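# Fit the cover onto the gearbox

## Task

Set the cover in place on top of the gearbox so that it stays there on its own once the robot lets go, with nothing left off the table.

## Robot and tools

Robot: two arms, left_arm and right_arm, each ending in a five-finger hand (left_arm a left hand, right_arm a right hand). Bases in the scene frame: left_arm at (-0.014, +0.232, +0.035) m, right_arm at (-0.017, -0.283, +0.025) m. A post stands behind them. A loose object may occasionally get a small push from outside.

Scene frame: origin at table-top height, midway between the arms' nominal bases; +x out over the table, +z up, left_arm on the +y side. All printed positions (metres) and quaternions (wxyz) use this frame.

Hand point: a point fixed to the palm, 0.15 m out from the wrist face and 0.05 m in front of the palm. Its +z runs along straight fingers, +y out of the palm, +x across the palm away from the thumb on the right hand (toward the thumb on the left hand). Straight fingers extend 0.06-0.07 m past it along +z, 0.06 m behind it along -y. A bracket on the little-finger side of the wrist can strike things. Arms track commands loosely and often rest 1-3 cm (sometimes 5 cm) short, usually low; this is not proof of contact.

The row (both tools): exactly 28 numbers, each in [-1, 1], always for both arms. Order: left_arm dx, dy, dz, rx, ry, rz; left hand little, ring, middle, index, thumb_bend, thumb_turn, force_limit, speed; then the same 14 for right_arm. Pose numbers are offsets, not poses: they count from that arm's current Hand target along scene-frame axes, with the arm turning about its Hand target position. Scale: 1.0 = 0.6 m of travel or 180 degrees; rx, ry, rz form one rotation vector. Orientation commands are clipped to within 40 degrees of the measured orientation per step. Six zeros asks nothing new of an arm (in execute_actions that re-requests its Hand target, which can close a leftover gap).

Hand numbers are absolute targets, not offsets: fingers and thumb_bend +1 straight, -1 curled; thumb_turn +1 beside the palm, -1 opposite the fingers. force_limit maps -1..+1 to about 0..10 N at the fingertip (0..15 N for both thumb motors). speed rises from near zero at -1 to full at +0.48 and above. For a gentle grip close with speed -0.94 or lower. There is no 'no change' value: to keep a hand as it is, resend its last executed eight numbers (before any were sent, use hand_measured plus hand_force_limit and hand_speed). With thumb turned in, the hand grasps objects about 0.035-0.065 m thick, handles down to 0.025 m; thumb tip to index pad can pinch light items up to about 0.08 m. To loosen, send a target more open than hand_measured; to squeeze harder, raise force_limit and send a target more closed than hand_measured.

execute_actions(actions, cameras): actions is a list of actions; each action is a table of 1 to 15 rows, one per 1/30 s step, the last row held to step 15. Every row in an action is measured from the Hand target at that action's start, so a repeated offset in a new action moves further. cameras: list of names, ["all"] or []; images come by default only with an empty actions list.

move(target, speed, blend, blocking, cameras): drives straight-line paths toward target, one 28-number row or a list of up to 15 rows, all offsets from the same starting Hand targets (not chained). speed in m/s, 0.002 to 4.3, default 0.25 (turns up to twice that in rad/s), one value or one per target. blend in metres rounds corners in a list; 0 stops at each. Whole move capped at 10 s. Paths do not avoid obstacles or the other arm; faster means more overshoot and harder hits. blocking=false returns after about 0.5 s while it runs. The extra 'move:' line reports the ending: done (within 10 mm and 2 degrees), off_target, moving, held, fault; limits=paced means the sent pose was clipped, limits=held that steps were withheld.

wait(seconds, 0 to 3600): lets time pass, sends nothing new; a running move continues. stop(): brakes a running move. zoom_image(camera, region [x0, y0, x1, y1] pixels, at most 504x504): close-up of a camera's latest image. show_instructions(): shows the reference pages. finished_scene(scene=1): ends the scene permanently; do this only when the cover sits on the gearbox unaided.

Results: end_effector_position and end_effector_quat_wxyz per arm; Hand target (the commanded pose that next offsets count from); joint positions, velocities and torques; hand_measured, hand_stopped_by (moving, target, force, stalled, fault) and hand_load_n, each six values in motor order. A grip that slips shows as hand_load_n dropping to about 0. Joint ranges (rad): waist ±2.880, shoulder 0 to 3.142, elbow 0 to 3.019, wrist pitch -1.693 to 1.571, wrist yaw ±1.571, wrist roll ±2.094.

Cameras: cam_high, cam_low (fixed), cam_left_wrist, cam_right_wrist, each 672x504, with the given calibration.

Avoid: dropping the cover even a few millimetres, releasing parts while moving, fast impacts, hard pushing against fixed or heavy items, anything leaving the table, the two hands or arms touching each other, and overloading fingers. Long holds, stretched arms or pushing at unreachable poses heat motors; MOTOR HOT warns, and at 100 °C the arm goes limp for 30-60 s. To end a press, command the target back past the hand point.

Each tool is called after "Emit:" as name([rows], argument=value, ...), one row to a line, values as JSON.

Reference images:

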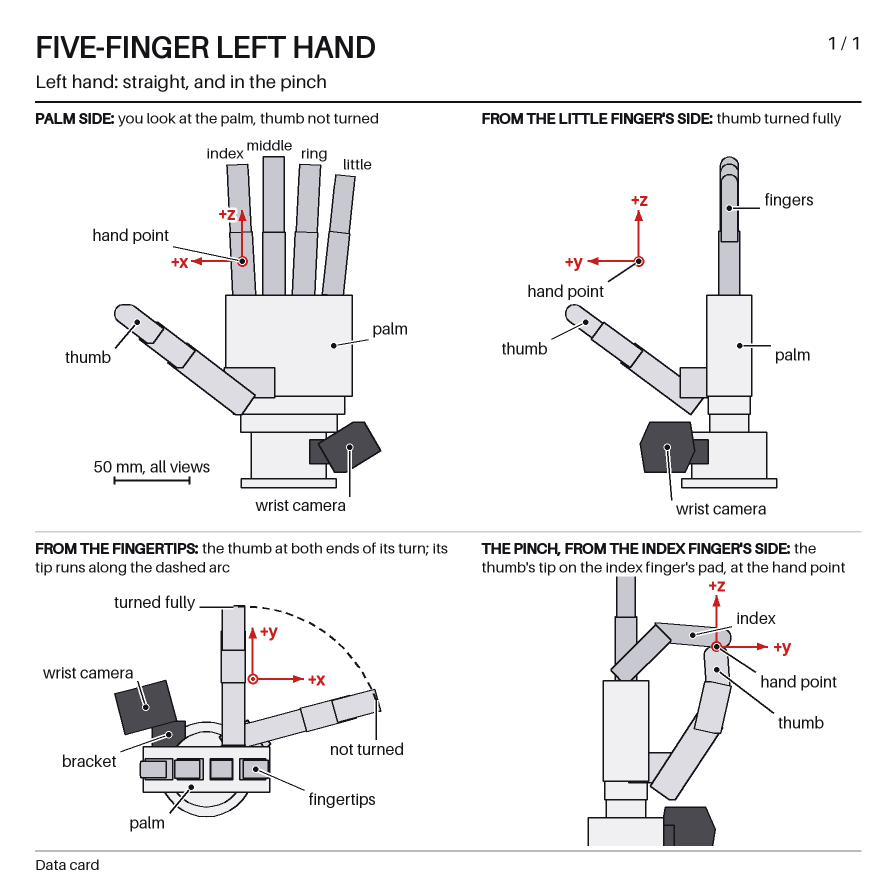

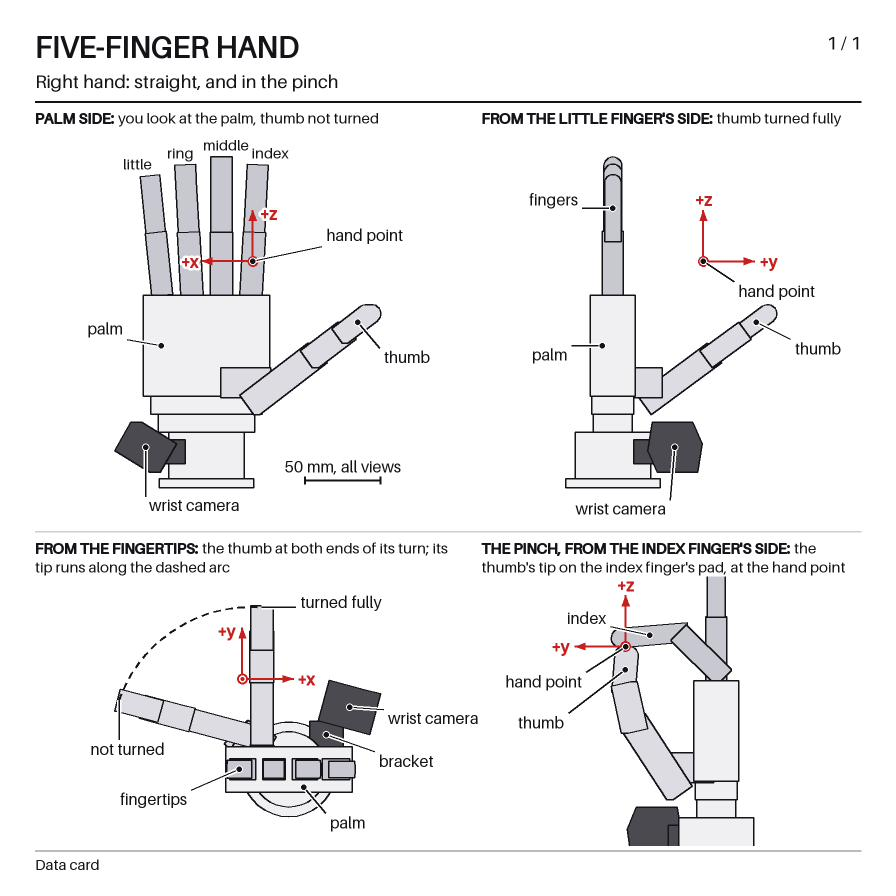

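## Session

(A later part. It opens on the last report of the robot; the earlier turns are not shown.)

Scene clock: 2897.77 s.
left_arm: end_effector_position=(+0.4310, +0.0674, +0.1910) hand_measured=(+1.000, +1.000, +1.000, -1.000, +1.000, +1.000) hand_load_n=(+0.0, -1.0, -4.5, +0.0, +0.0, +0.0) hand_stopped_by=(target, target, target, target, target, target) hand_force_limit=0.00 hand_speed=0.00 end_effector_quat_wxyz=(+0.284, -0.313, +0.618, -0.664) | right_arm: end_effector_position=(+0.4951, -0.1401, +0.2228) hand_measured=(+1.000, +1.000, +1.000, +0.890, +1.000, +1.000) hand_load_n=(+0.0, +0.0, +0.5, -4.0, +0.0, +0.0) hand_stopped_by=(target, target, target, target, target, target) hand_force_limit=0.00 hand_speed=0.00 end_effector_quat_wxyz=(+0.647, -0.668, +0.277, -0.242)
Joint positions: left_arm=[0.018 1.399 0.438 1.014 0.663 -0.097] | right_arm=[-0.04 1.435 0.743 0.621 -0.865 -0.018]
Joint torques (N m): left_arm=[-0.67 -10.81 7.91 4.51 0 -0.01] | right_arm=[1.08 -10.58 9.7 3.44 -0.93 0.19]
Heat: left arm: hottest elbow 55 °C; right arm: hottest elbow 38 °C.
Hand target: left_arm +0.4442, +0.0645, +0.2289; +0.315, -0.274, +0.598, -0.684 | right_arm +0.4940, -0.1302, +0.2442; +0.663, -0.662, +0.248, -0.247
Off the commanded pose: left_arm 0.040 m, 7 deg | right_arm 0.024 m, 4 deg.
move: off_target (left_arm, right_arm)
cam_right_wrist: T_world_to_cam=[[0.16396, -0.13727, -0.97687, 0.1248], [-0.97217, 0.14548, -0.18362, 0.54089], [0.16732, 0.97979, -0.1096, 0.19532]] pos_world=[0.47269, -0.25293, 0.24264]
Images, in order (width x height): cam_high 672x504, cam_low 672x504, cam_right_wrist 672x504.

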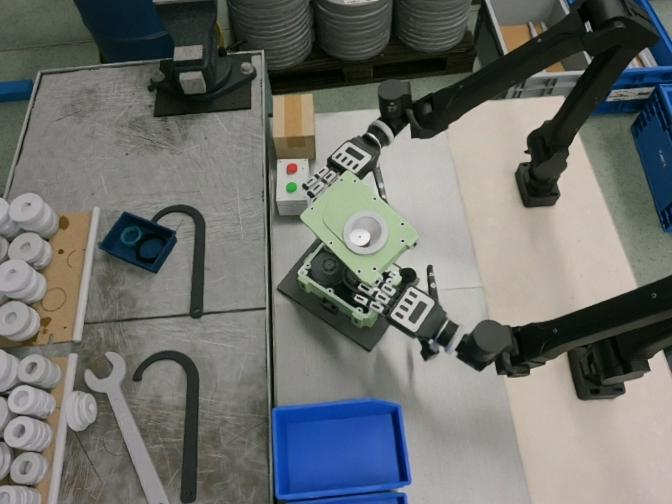

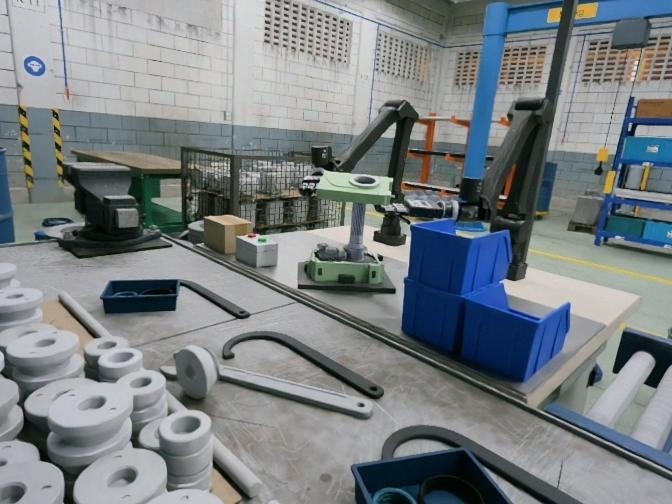

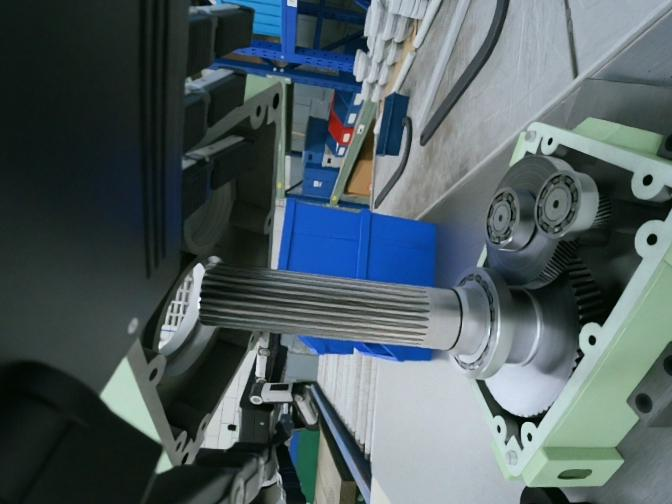

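Emit:
move(target=[0.02,-0.019,-0.005,0,0,0,1,1,1,-1,1,1,0,0,0.02,-0.022,-0.01,0,0,0,1,1,1,1,1,1,0,0], speed=0.06, cameras=["cam_low","cam_high","cam_right_wrist"])

Emit:
zoom_image(camera="cam_high", region=[270, 130, 430, 350])

Scene clock: 2904.73 s.
left_arm: end_effector_position=(+0.4343, +0.0644, +0.1778) hand_measured=(+1.000, +1.000, +1.000, -1.000, +1.000, +1.000) hand_load_n=(+0.0, +0.0, -4.0, +0.0, +0.0, +0.0) hand_stopped_by=(target, target, target, target, target, target) hand_force_limit=0.00 hand_speed=0.00 end_effector_quat_wxyz=(+0.281, -0.326, +0.619, -0.657) | right_arm: end_effector_position=(+0.4951, -0.1462, +0.2062) hand_measured=(+1.000, +1.000, +1.000, +0.890, +1.000, +1.000) hand_load_n=(+0.0, +0.0, +0.0, -3.0, +0.0, +0.0) hand_stopped_by=(target, target, target, target, target, target) hand_force_limit=0.00 hand_speed=0.00 end_effector_quat_wxyz=(+0.647, -0.672, +0.280, -0.226)
Joint positions: left_arm=[0.003 1.435 0.438 1.024 0.632 -0.097] | right_arm=[-0.059 1.475 0.743 0.636 -0.904 -0.018]
Joint torques (N m): left_arm=[-1.85 -11.11 9.47 4.42 0.02 0.02] | right_arm=[0.26 -10.75 11.47 3.59 -0.67 0.13]
Heat: left arm: hottest elbow 54 °C; right arm: hottest elbow 39 °C.
Hand target: left_arm +0.4562, +0.0532, +0.2260; +0.315, -0.274, +0.598, -0.684 | right_arm +0.5060, -0.1435, +0.2383; +0.663, -0.662, +0.248, -0.247
Off the commanded pose: left_arm 0.054 m, 8 deg | right_arm 0.034 m, 5 deg.
move: off_target (left_arm, right_arm)
cam_right_wrist: T_world_to_cam=[[0.14136, -0.12975, -0.98142, 0.12109], [-0.97915, 0.12779, -0.15793, 0.53423], [0.14591, 0.98328, -0.10898, 0.21041]] pos_world=[0.47527, -0.25944, 0.22614]
Images, in order (width x height): cam_high 672x504, cam_low 672x504, cam_right_wrist 672x504.

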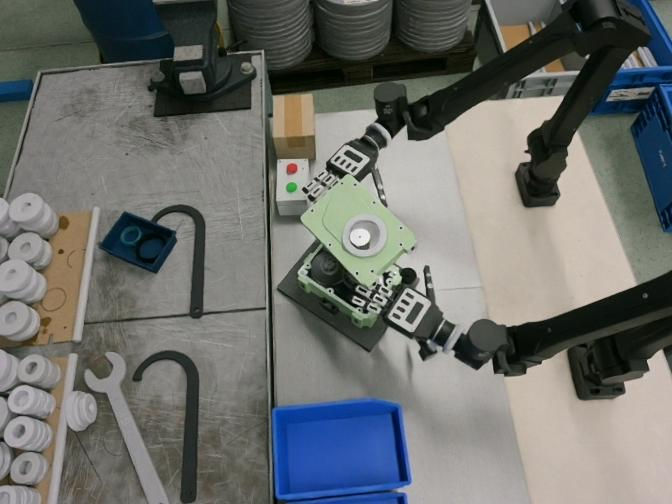

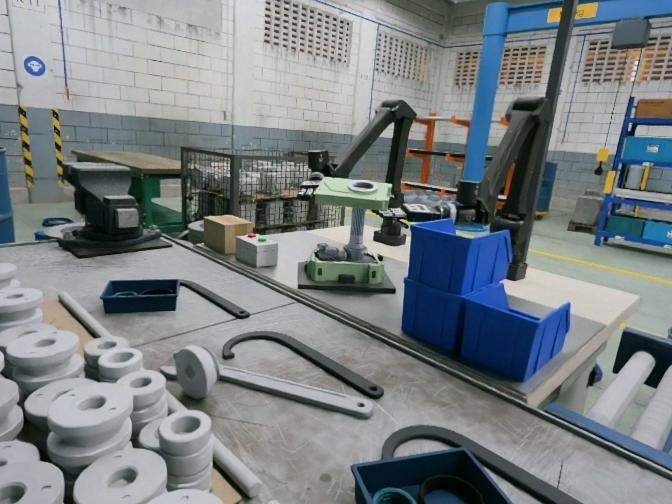

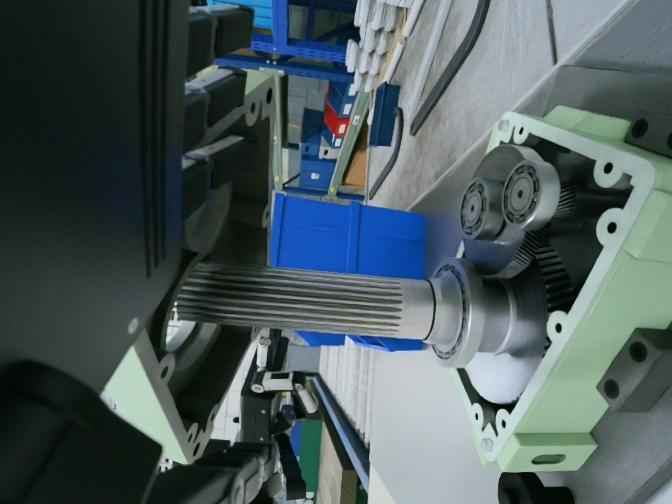

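Scaled by 2.291 from the camera's image (finer frame: 960x720).

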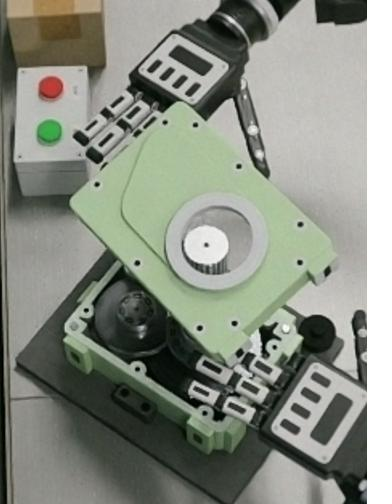

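Emit:
move(target=[0.006,-0.006,-0.06,0,0,0,1,1,1,-1,1,1,0,0,0.012,-0.006,-0.065,0,0,0,1,1,1,1,1,1,0,0], speed=0.06, cameras=["cam_low","cam_high","cam_right_wrist"])

Emit:
zoom_image(camera="cam_high", region=[270, 130, 430, 350])

Emit:
zoom_image(camera="cam_low", region=[290, 140, 430, 300])

Scene clock: 2910.27 s.
left_arm: end_effector_position=(+0.4424, +0.0628, +0.1495) hand_measured=(+1.000, +1.000, +1.000, -1.000, +1.000, +1.000) hand_load_n=(+0.0, +0.0, -4.0, +0.0, +0.0, -0.5) hand_stopped_by=(target, target, target, target, target, target) hand_force_limit=0.00 hand_speed=0.00 end_effector_quat_wxyz=(+0.286, -0.324, +0.616, -0.659) | right_arm: end_effector_position=(+0.5064, -0.1474, +0.1772) hand_measured=(+1.000, +1.000, +1.000, +0.890, +1.000, +1.000) hand_load_n=(+0.0, +0.0, +0.0, -3.0, +0.0, +0.0) hand_stopped_by=(target, target, target, target, target, target) hand_force_limit=0.00 hand_speed=0.00 end_effector_quat_wxyz=(+0.651, -0.671, +0.270, -0.230)
Joint positions: left_arm=[-0.003 1.571 0.438 1.173 0.619 -0.097] | right_arm=[-0.063 1.576 0.743 0.757 -0.916 -0.018]
Joint torques (N m): left_arm=[-2.14 -12.04 7.76 4.4 0.12 0.04] | right_arm=[0.03 -10.81 9.17 3.52 -0.47 0.17]
Heat: left arm: hottest elbow 53 °C; right arm: hottest elbow 39 °C.
Hand target: left_arm +0.4598, +0.0496, +0.1901; +0.315, -0.274, +0.598, -0.684 | right_arm +0.5132, -0.1471, +0.1993; +0.663, -0.662, +0.248, -0.248
Off the commanded pose: left_arm 0.046 m, 7 deg | right_arm 0.023 m, 4 deg.
move: off_target (left_arm, right_arm)
cam_right_wrist: T_world_to_cam=[[0.16192, -0.12887, -0.97835, 0.08008], [-0.97686, 0.11948, -0.17741, 0.54196], [0.13975, 0.98444, -0.10654, 0.20968]] pos_world=[0.48715, -0.26084, 0.19684]
Images, in order (width x height): cam_high 672x504, cam_low 672x504, cam_right_wrist 672x504.

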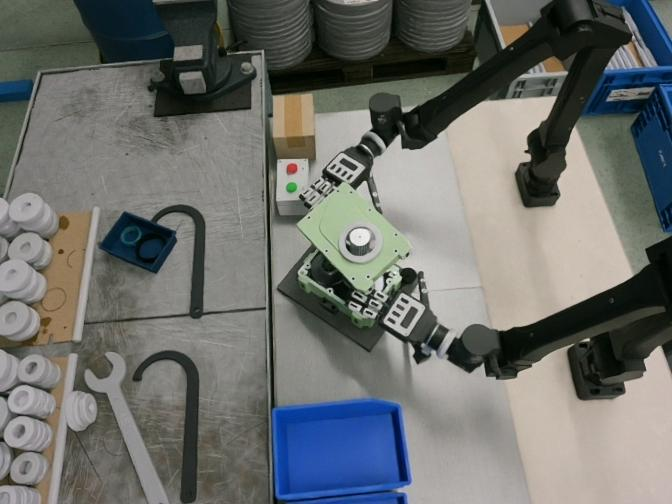

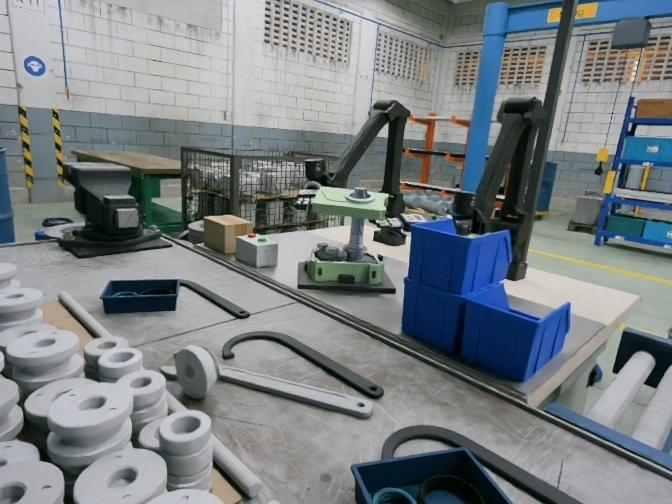

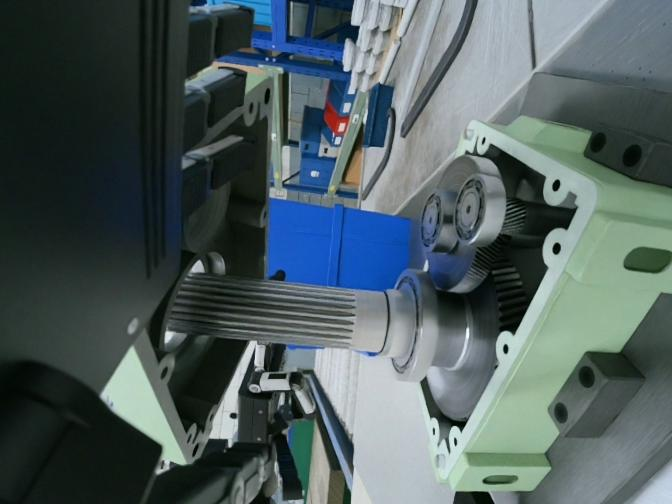

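Scaled by 2.291 from the camera's image (finer frame: 960x720).

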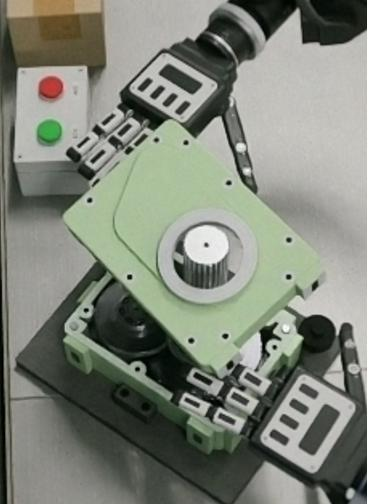

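Scaled by 3.150 from the camera's image (finer frame: 960x720).

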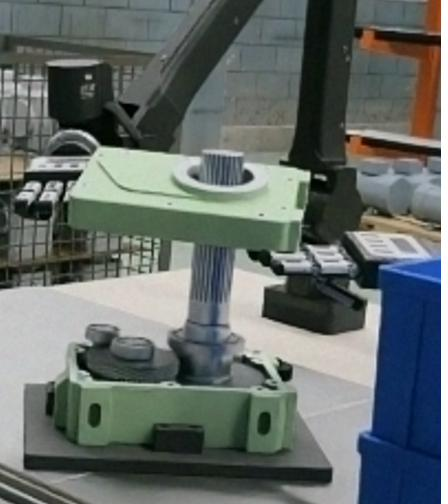

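Emit:
move(target=[-0.02,-0.022,-0.05,0,0,0,1,1,1,-1,1,1,0,0,0.03,0.035,-0.055,0,0,0,1,1,1,1,1,1,0,0], speed=0.06, cameras=["cam_low","cam_high","cam_right_wrist","cam_left_wrist"])

Emit:
zoom_image(camera="cam_high", region=[270, 130, 430, 350])

Emit:
zoom_image(camera="cam_low", region=[290, 140, 430, 300])

Scene clock: 2917.57 s.
left_arm: end_effector_position=(+0.4423, +0.0564, +0.1253) hand_measured=(+1.000, +1.000, +1.000, -1.000, +1.000, +1.000) hand_load_n=(+0.0, +0.0, -6.0, +0.0, +0.0, +0.0) hand_stopped_by=(target, target, target, target, target, target) hand_force_limit=0.00 hand_speed=0.00 end_effector_quat_wxyz=(+0.296, -0.328, +0.611, -0.657) | right_arm: end_effector_position=(+0.5195, -0.1453, +0.1375) hand_measured=(+1.000, +1.000, +1.000, +0.890, +1.000, +1.000) hand_load_n=(+0.0, +0.0, +0.0, -1.5, +0.0, -0.5) hand_stopped_by=(target, target, target, target, target, target) hand_force_limit=0.00 hand_speed=0.00 end_effector_quat_wxyz=(+0.644, -0.669, +0.285, -0.236)
Joint positions: left_arm=[-0.032 1.676 0.424 1.298 0.569 -0.095] | right_arm=[-0.048 1.687 0.743 0.854 -0.869 -0.018]
Joint torques (N m): left_arm=[-3.14 -12.98 5.35 4.77 0.47 0.09] | right_arm=[2.96 -11.75 10.06 3.32 -0.39 0.2]
Heat: left arm: hottest elbow 52 °C; right arm: hottest elbow 39 °C.
Hand target: left_arm +0.4479, +0.0363, +0.1602; +0.315, -0.274, +0.598, -0.684 | right_arm +0.5311, -0.1260, +0.1662; +0.663, -0.662, +0.248, -0.247
Off the commanded pose: left_arm 0.040 m, 7 deg | right_arm 0.037 m, 5 deg.
move: off_target (left_arm, right_arm)
cam_left_wrist: T_world_to_cam=[[-0.1977, -0.10523, 0.9746, -0.03834], [-0.89757, -0.38023, -0.22313, 0.44959], [0.39405, -0.91889, -0.01928, -0.00777]] pos_world=[0.39902, 0.15978, 0.13754]
cam_right_wrist: T_world_to_cam=[[0.14396, -0.13668, -0.9801, 0.0477], [-0.97494, 0.15013, -0.16414, 0.54908], [0.16958, 0.97917, -0.11164, 0.18599]] pos_world=[0.49692, -0.25804, 0.15764]

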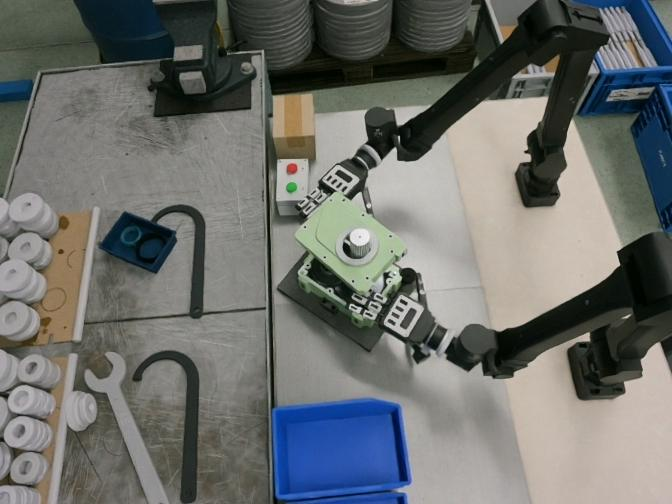

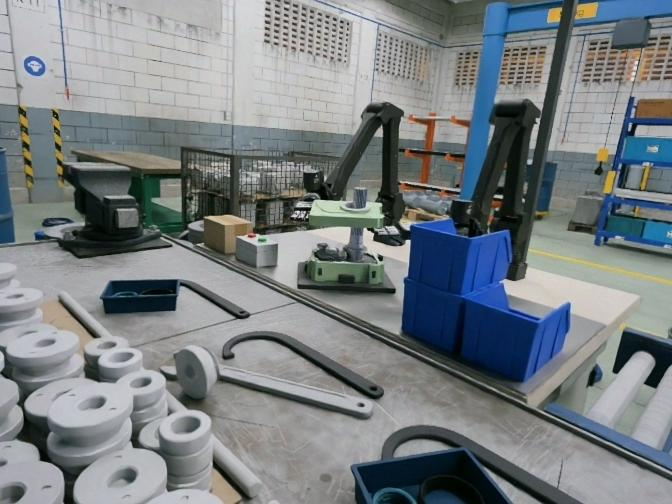

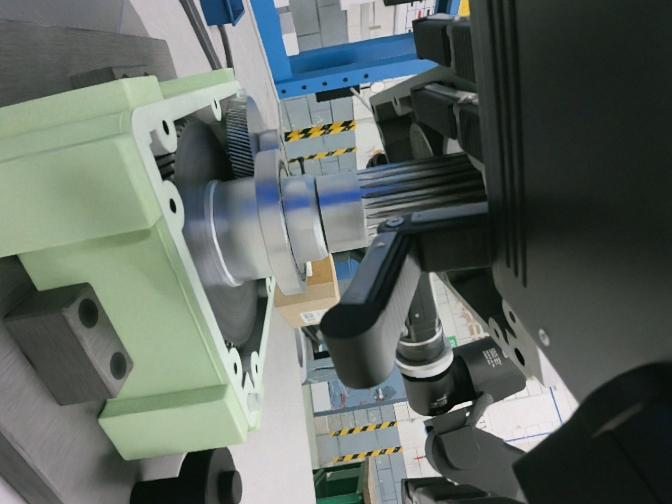

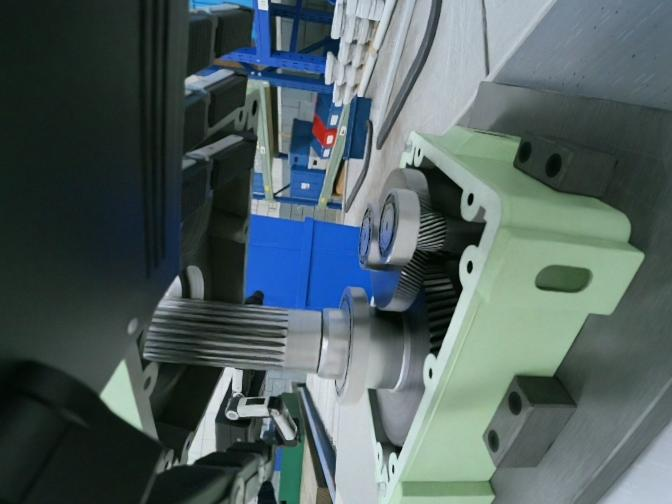

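Scaled by 2.291 from the camera's image (finer frame: 960x720).

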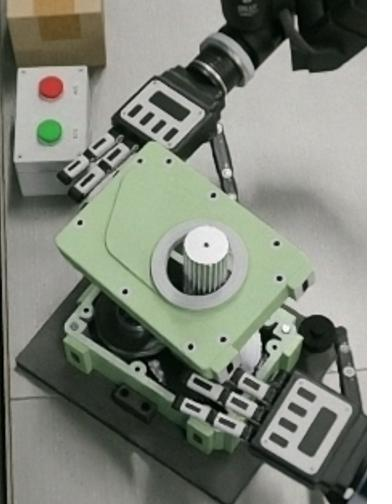

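Scaled by 3.150 from the camera's image (finer frame: 960x720).

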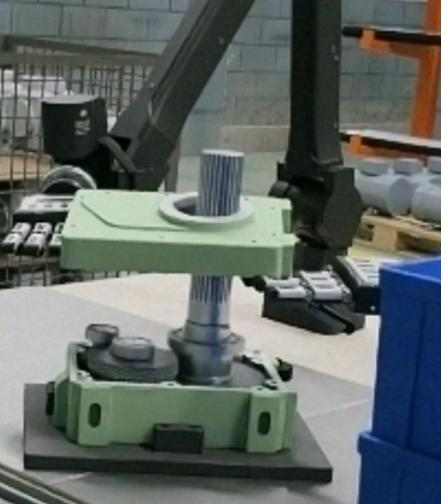

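Emit:
move(target=[-0.02,-0.004,-0.05,0,0,0,1,1,1,-1,1,1,0,0,0.01,0.028,-0.055,0,0,0,1,1,1,1,1,1,0,0], speed=0.06, cameras=["cam_low","cam_high","cam_right_wrist","cam_left_wrist"])

Emit:
zoom_image(camera="cam_high", region=[270, 130, 430, 350])

Emit:
zoom_image(camera="cam_low", region=[290, 140, 430, 300])

Scene clock: 2928.37 s.
left_arm: end_effector_position=(+0.4318, +0.0582, +0.0963) hand_measured=(+1.000, +1.000, +1.000, -1.000, +1.000, +1.000) hand_load_n=(+0.0, +0.0, -6.0, +0.0, +0.0, -0.5) hand_stopped_by=(target, target, target, target, target, target) hand_force_limit=0.00 hand_speed=0.00 end_effector_quat_wxyz=(+0.300, -0.331, +0.609, -0.655) | right_arm: end_effector_position=(+0.5256, -0.1343, +0.1054) hand_measured=(+1.000, +1.000, +1.000, +0.890, +1.000, +1.000) hand_load_n=(+0.0, +0.0, -0.5, -0.5, +0.0, -0.5) hand_stopped_by=(target, target, target, target, target, target) hand_force_limit=0.00 hand_speed=0.00 end_effector_quat_wxyz=(+0.642, -0.668, +0.290, -0.239)
Joint positions: left_arm=[-0.036 1.792 0.393 1.444 0.553 -0.092] | right_arm=[-0.019 1.781 0.743 0.947 -0.83 -0.014]
Joint torques (N m): left_arm=[-3.72 -13.39 4.23 4.81 0.67 0.08] | right_arm=[3.6 -12.22 9.44 3.45 -0.47 0.17]
Heat: left arm: hottest elbow 51 °C; right arm: hottest elbow 39 °C.
Hand target: left_arm +0.4358, +0.0339, +0.1300; +0.315, -0.274, +0.598, -0.684 | right_arm +0.5371, -0.1092, +0.1333; +0.663, -0.662, +0.248, -0.247
Off the commanded pose: left_arm 0.042 m, 8 deg | right_arm 0.039 m, 5 deg.
move: off_target (left_arm, right_arm)
cam_left_wrist: T_world_to_cam=[[-0.19656, -0.10953, 0.97435, -0.01219], [-0.89262, -0.3912, -0.22405, 0.43304], [0.4057, -0.91377, -0.02088, -0.00764]] pos_world=[0.38724, 0.16108, 0.10873]
cam_right_wrist: T_world_to_cam=[[0.13958, -0.13918, -0.98038, 0.01898], [-0.97368, 0.16087, -0.16146, 0.5487], [0.18018, 0.97711, -0.11306, 0.16488]] pos_world=[0.5019, -0.24673, 0.12585]

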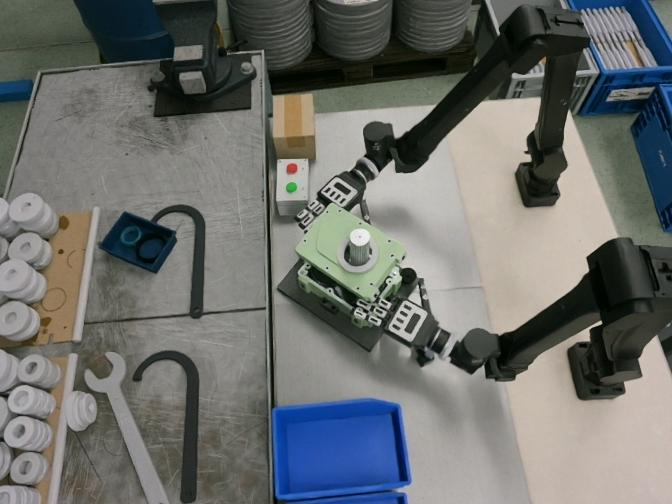

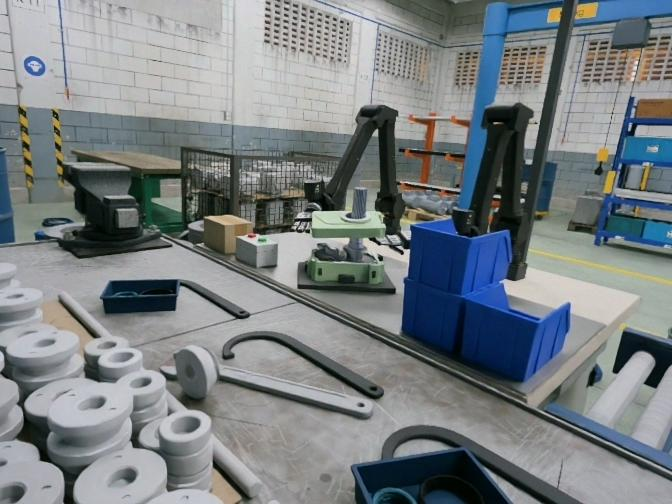

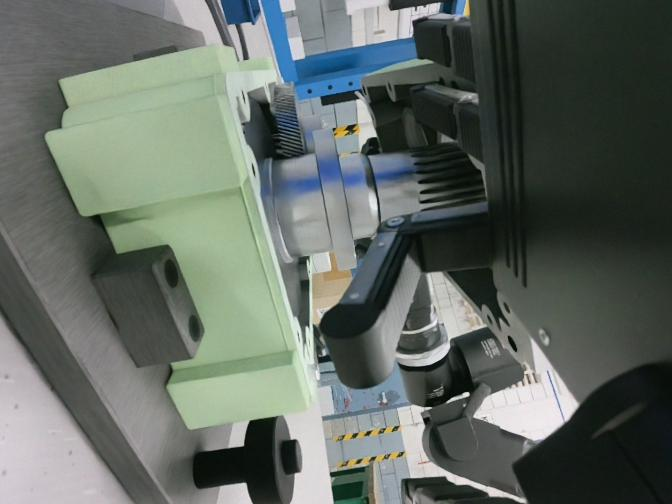

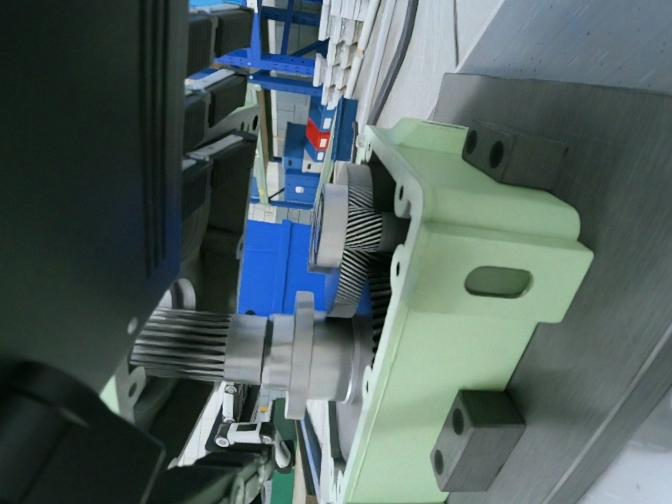

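Scaled by 2.291 from the camera's image (finer frame: 960x720).

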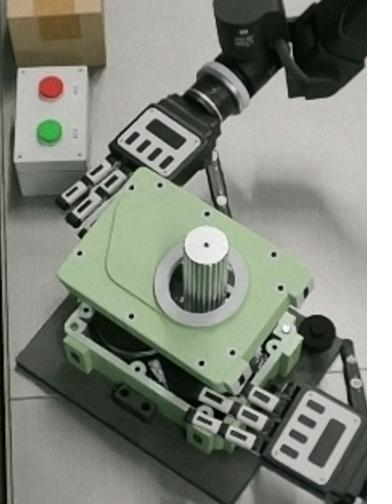

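Scaled by 3.150 from the camera's image (finer frame: 960x720).

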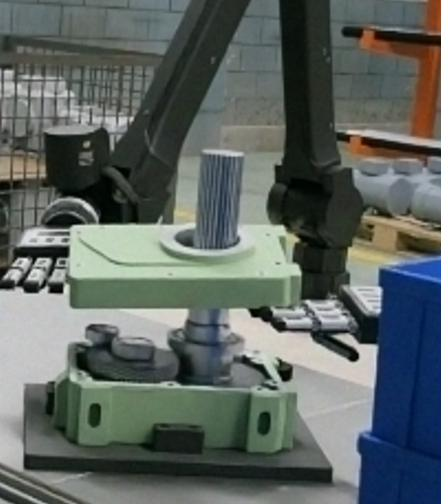

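Emit:
move(target=[0,0,0,0,0,0,1,1,1,-1,1,1,0,0,0.011,-0.051,0,0,0,0,1,1,1,1,-1,-1,0,0], speed=0.06, cameras=["cam_low","cam_high","cam_right_wrist"])

Emit:
zoom_image(camera="cam_high", region=[270, 130, 430, 350])

Emit:
zoom_image(camera="cam_low", region=[290, 140, 430, 300])

Scene clock: 2990.43 s.
left_arm: end_effector_position=(+0.4305, +0.0548, +0.0963) hand_measured=(+1.000, +1.000, +1.000, -1.000, +1.000, +1.000) hand_load_n=(+0.0, -0.5, -6.0, +0.0, +0.0, +0.0) hand_stopped_by=(target, target, target, target, target, target) hand_force_limit=0.00 hand_speed=0.00 end_effector_quat_wxyz=(+0.298, -0.329, +0.610, -0.656) | right_arm: end_effector_position=(+0.5227, -0.1396, +0.1070) hand_measured=(+1.000, +1.000, +1.000, +0.890, -0.936, -1.000) hand_load_n=(+0.0, +0.0, +0.0, -1.5, +9.5, +0.0) hand_stopped_by=(target, target, target, target, force, target) hand_force_limit=0.00 hand_speed=0.00 end_effector_quat_wxyz=(+0.650, -0.672, +0.275, -0.226)
Joint positions: left_arm=[-0.044 1.792 0.393 1.444 0.552 -0.092] | right_arm=[-0.042 1.788 0.755 0.947 -0.896 -0.013]
Joint torques (N m): left_arm=[-3.08 -13.33 4.31 4.77 0.69 0.1] | right_arm=[0.03 -11.93 10.33 3.11 -0.47 0.12]
Heat: left arm: hottest elbow 45 °C; right arm: hottest elbow 39 °C.
Hand target: left_arm +0.4358, +0.0339, +0.1300; +0.315, -0.274, +0.598, -0.684 | right_arm +0.5438, -0.1400, +0.1333; +0.663, -0.662, +0.248, -0.248
Off the commanded pose: left_arm 0.040 m, 7 deg | right_arm 0.034 m, 4 deg.
move: off_target (right_arm)
cam_right_wrist: T_world_to_cam=[[0.14982, -0.12722, -0.98049, 0.01649], [-0.97899, 0.11962, -0.16512, 0.54437], [0.13829, 0.98464, -0.10663, 0.19299]] pos_world=[0.50377, -0.25305, 0.12663]
Images, in order (width x height): cam_high 672x504, cam_low 672x504, cam_right_wrist 672x504.

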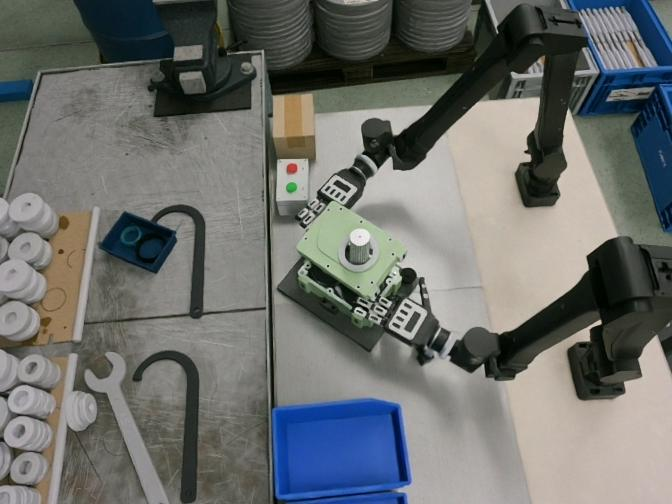

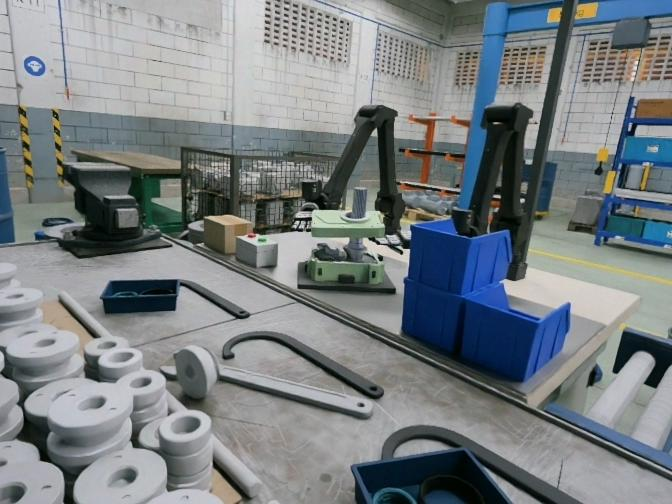

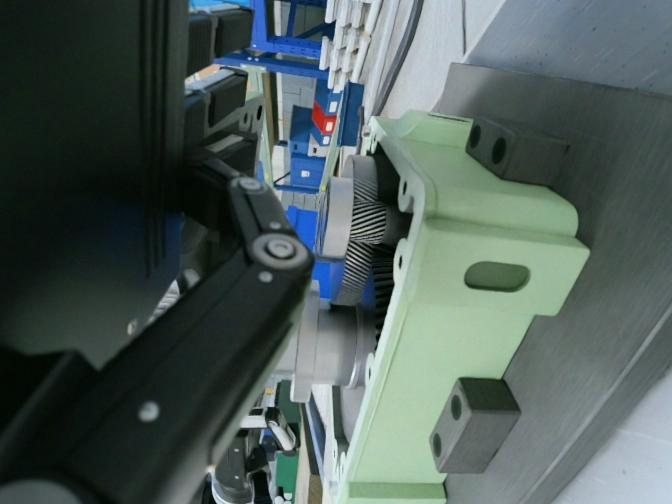

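Scaled by 2.291 from the camera's image (finer frame: 960x720).

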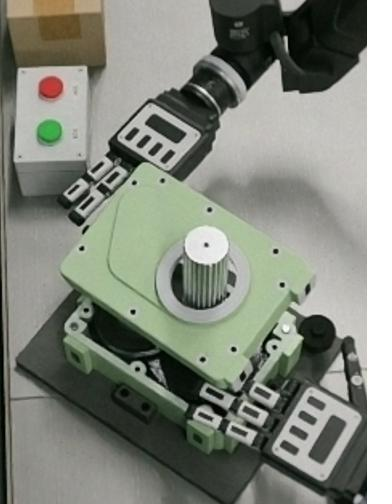

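Scaled by 3.150 from the camera's image (finer frame: 960x720).

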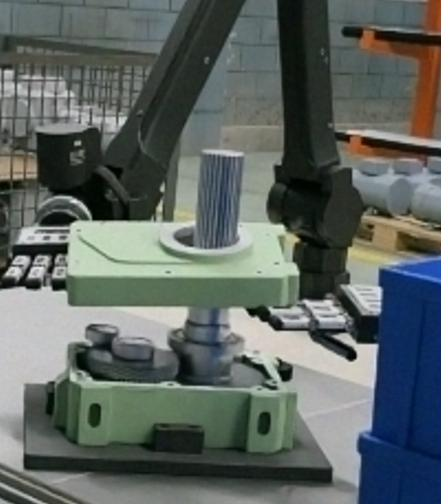

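Emit:
move(target=[0,0,0,0,0,0,1,1,1,-1,1,1,0,0,0.036,-0.018,0,0,0,0,1,1,1,1,-1,1,0,0], speed=0.06, cameras=["cam_low","cam_high","cam_right_wrist"])

Emit:
zoom_image(camera="cam_high", region=[270, 130, 430, 350])

Emit:
zoom_image(camera="cam_low", region=[290, 140, 430, 300])

Scene clock: 2999.40 s.
left_arm: end_effector_position=(+0.4293, +0.0539, +0.0960) hand_measured=(+1.000, +1.000, +1.000, -1.000, +1.000, +1.000) hand_load_n=(+0.0, +0.0, -4.5, +0.0, +0.0, +0.0) hand_stopped_by=(target, target, target, target, target, target) hand_force_limit=0.00 hand_speed=0.00 end_effector_quat_wxyz=(+0.297, -0.329, +0.611, -0.656) | right_arm: end_effector_position=(+0.5377, -0.1395, +0.1086) hand_measured=(+1.000, +1.000, +1.000, +0.890, -0.936, +1.000) hand_load_n=(-0.5, +0.0, +0.0, -1.5, -0.5, +0.0) hand_stopped_by=(target, target, target, target, force, target) hand_force_limit=0.00 hand_speed=0.00 end_effector_quat_wxyz=(+0.656, -0.673, +0.258, -0.222)
Joint positions: left_arm=[-0.046 1.792 0.391 1.445 0.553 -0.092] | right_arm=[-0.047 1.825 0.81 0.947 -0.931 -0.013]
Joint torques (N m): left_arm=[-3.02 -13.39 4.4 4.7 0.63 0.08] | right_arm=[-1.67 -12.28 11.19 1.81 0.11 0.14]
Heat: left arm: hottest elbow 44 °C; right arm: hottest elbow 38 °C.
Hand target: left_arm +0.4358, +0.0339, +0.1301; +0.315, -0.274, +0.598, -0.684 | right_arm +0.5654, -0.1507, +0.1332; +0.663, -0.662, +0.248, -0.247
Off the commanded pose: left_arm 0.040 m, 7 deg | right_arm 0.039 m, 4 deg.
move: off_target (right_arm)
cam_right_wrist: T_world_to_cam=[[0.172, -0.12047, -0.9777, 0.00458], [-0.97895, 0.08977, -0.18328, 0.55707], [0.10985, 0.98865, -0.1025, 0.20634]] pos_world=[0.52189, -0.25345, 0.12773]
Images, in order (width x height): cam_high 672x504, cam_low 672x504, cam_right_wrist 672x504.

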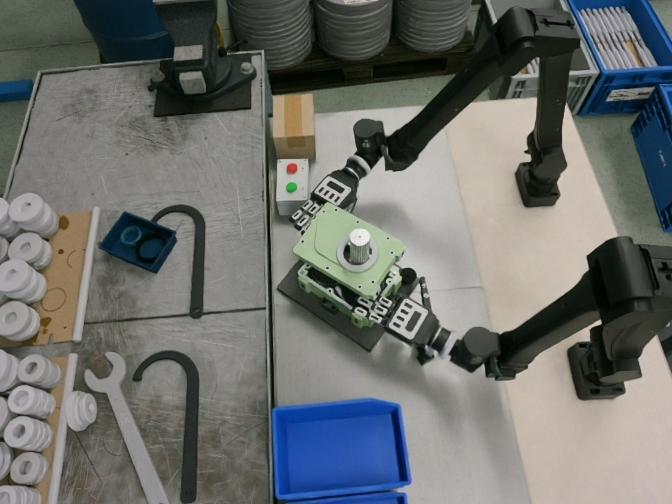

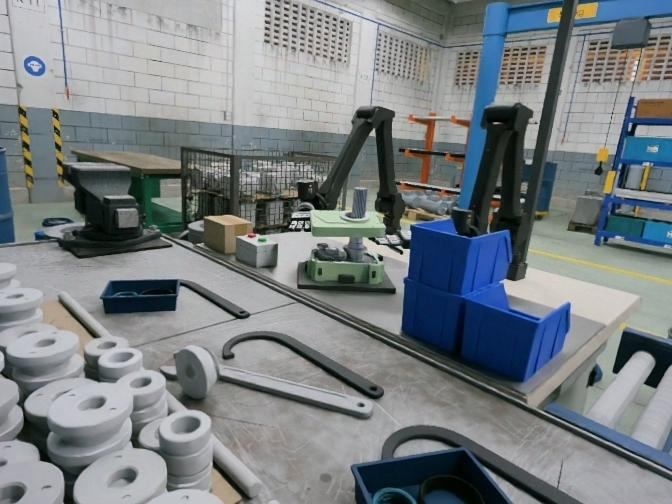

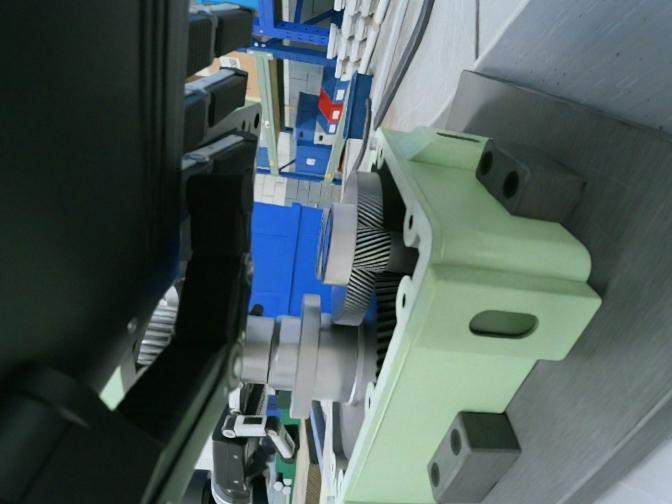

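Scaled by 2.291 from the camera's image (finer frame: 960x720).

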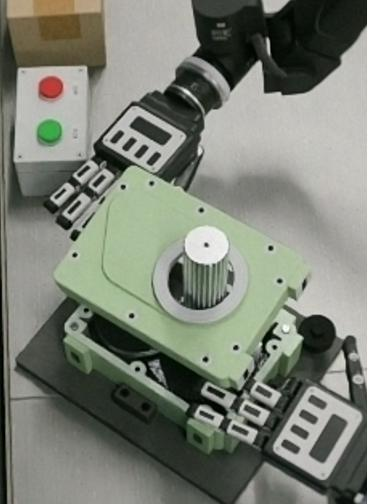

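Scaled by 3.150 from the camera's image (finer frame: 960x720).

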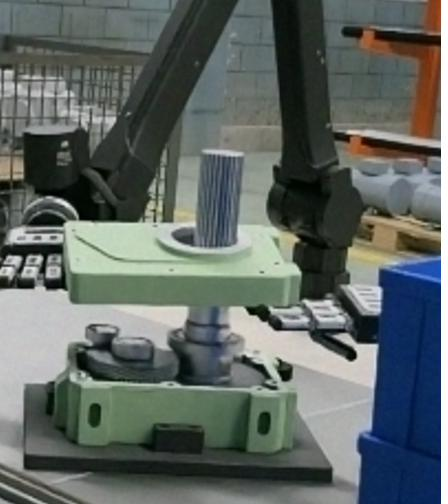

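Emit:
move(target=[0,0,-0.045,0,0,0,1,1,1,-1,1,1,0,0,0.022,-0.02,-0.055,0,0,0,1,1,1,1,-1,1,0,0], speed=0.06, cameras=["cam_low","cam_high","cam_right_wrist","cam_left_wrist"])

Emit:
zoom_image(camera="cam_high", region=[270, 130, 430, 350])

Emit:
zoom_image(camera="cam_low", region=[290, 140, 430, 300])

Scene clock: 3009.80 s.
left_arm: end_effector_position=(+0.4251, +0.0538, +0.0707) hand_measured=(+1.000, +1.000, +1.000, -1.000, +1.000, +1.000) hand_load_n=(+0.0, -0.5, -5.5, +0.0, +0.0, -0.5) hand_stopped_by=(target, target, target, target, target, target) hand_force_limit=0.00 hand_speed=0.00 end_effector_quat_wxyz=(+0.293, -0.332, +0.616, -0.651) | right_arm: end_effector_position=(+0.5504, -0.1495, +0.0752) hand_measured=(+1.000, +1.000, +1.000, +0.890, -0.936, +1.000) hand_load_n=(+0.0, +0.0, +0.0, -2.0, +0.0, +0.0) hand_stopped_by=(target, target, target, target, force, target) hand_force_limit=0.00 hand_speed=0.00 end_effector_quat_wxyz=(+0.654, -0.675, +0.267, -0.213)
Joint positions: left_arm=[-0.048 1.89 0.391 1.524 0.553 -0.084] | right_arm=[-0.067 1.927 0.854 0.981 -0.953 -0.013]
Joint torques (N m): left_arm=[-3.08 -13.51 4.22 4.64 0.71 0.07] | right_arm=[-2.02 -13.39 10.25 3.15 0.06 0.14]
Heat: left arm: hottest elbow 44 °C; right arm: hottest elbow 39 °C.
Hand target: left_arm +0.4358, +0.0339, +0.1030; +0.315, -0.274, +0.598, -0.684 | right_arm +0.5785, -0.1626, +0.1001; +0.663, -0.662, +0.248, -0.247
Off the commanded pose: left_arm 0.040 m, 8 deg | right_arm 0.040 m, 5 deg.
joint sent to its limit (left arm) — joint 4 (wrist pitch), upper limit. The joint targets still meet the commanded pose.
move: off_target (left_arm, right_arm)
cam_left_wrist: T_world_to_cam=[[-0.18293, -0.11547, 0.97632, 0.00541], [-0.90045, -0.37894, -0.21353, 0.42151], [0.39462, -0.91819, -0.03465, -0.00359]] pos_world=[0.38195, 0.15705, 0.0846]
cam_right_wrist: T_world_to_cam=[[0.14725, -0.11707, -0.98215, -0.01704], [-0.98339, 0.08922, -0.15807, 0.56478], [0.10613, 0.98911, -0.10198, 0.2136]] pos_world=[0.53524, -0.26366, 0.09433]

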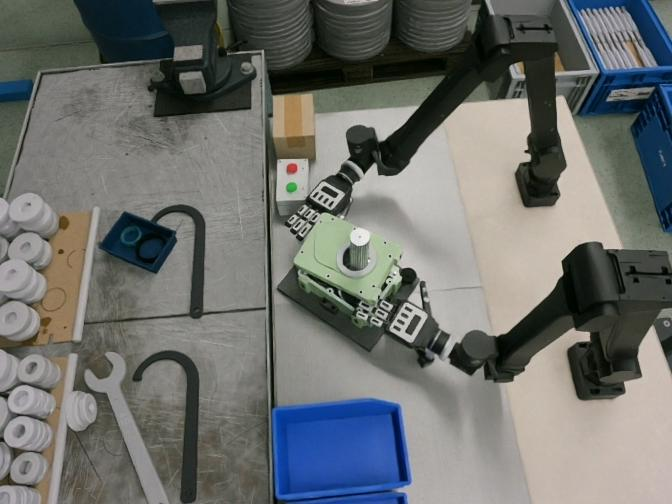

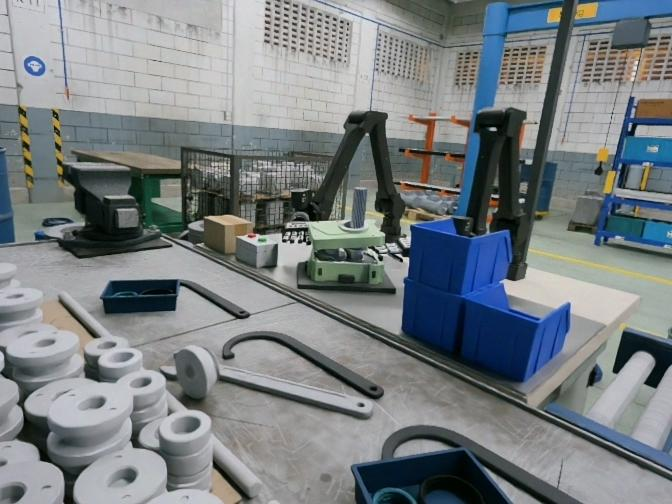

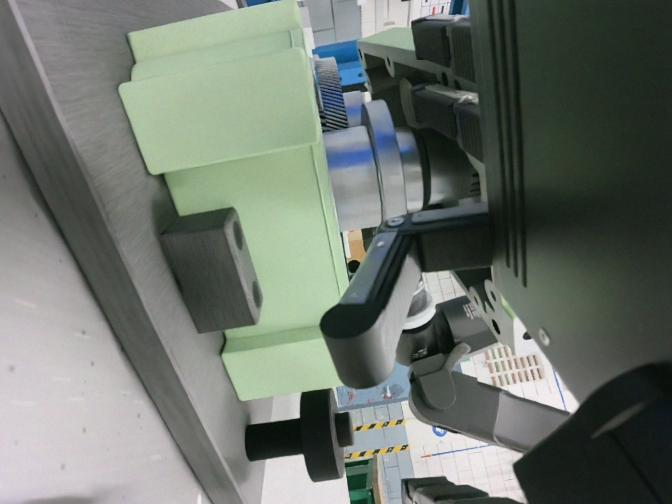

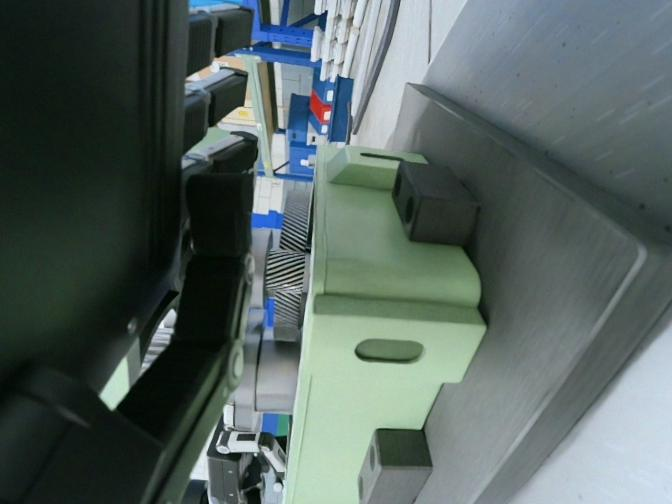

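Scaled by 2.291 from the camera's image (finer frame: 960x720).

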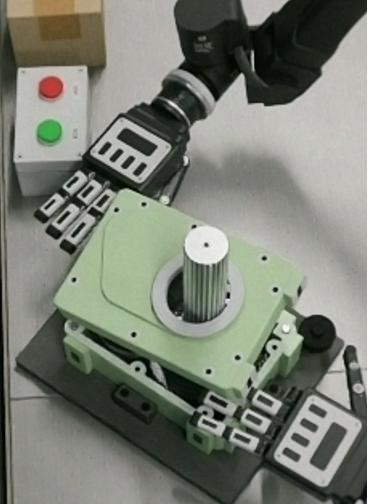

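Scaled by 3.150 from the camera's image (finer frame: 960x720).

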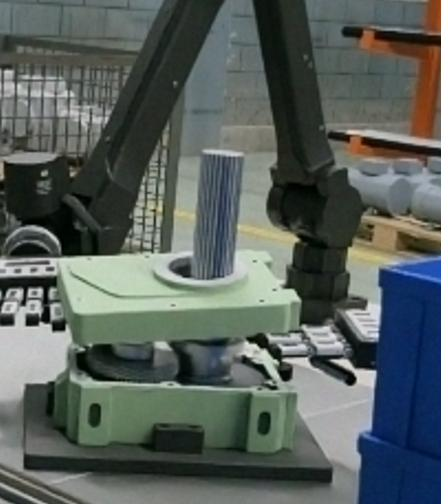

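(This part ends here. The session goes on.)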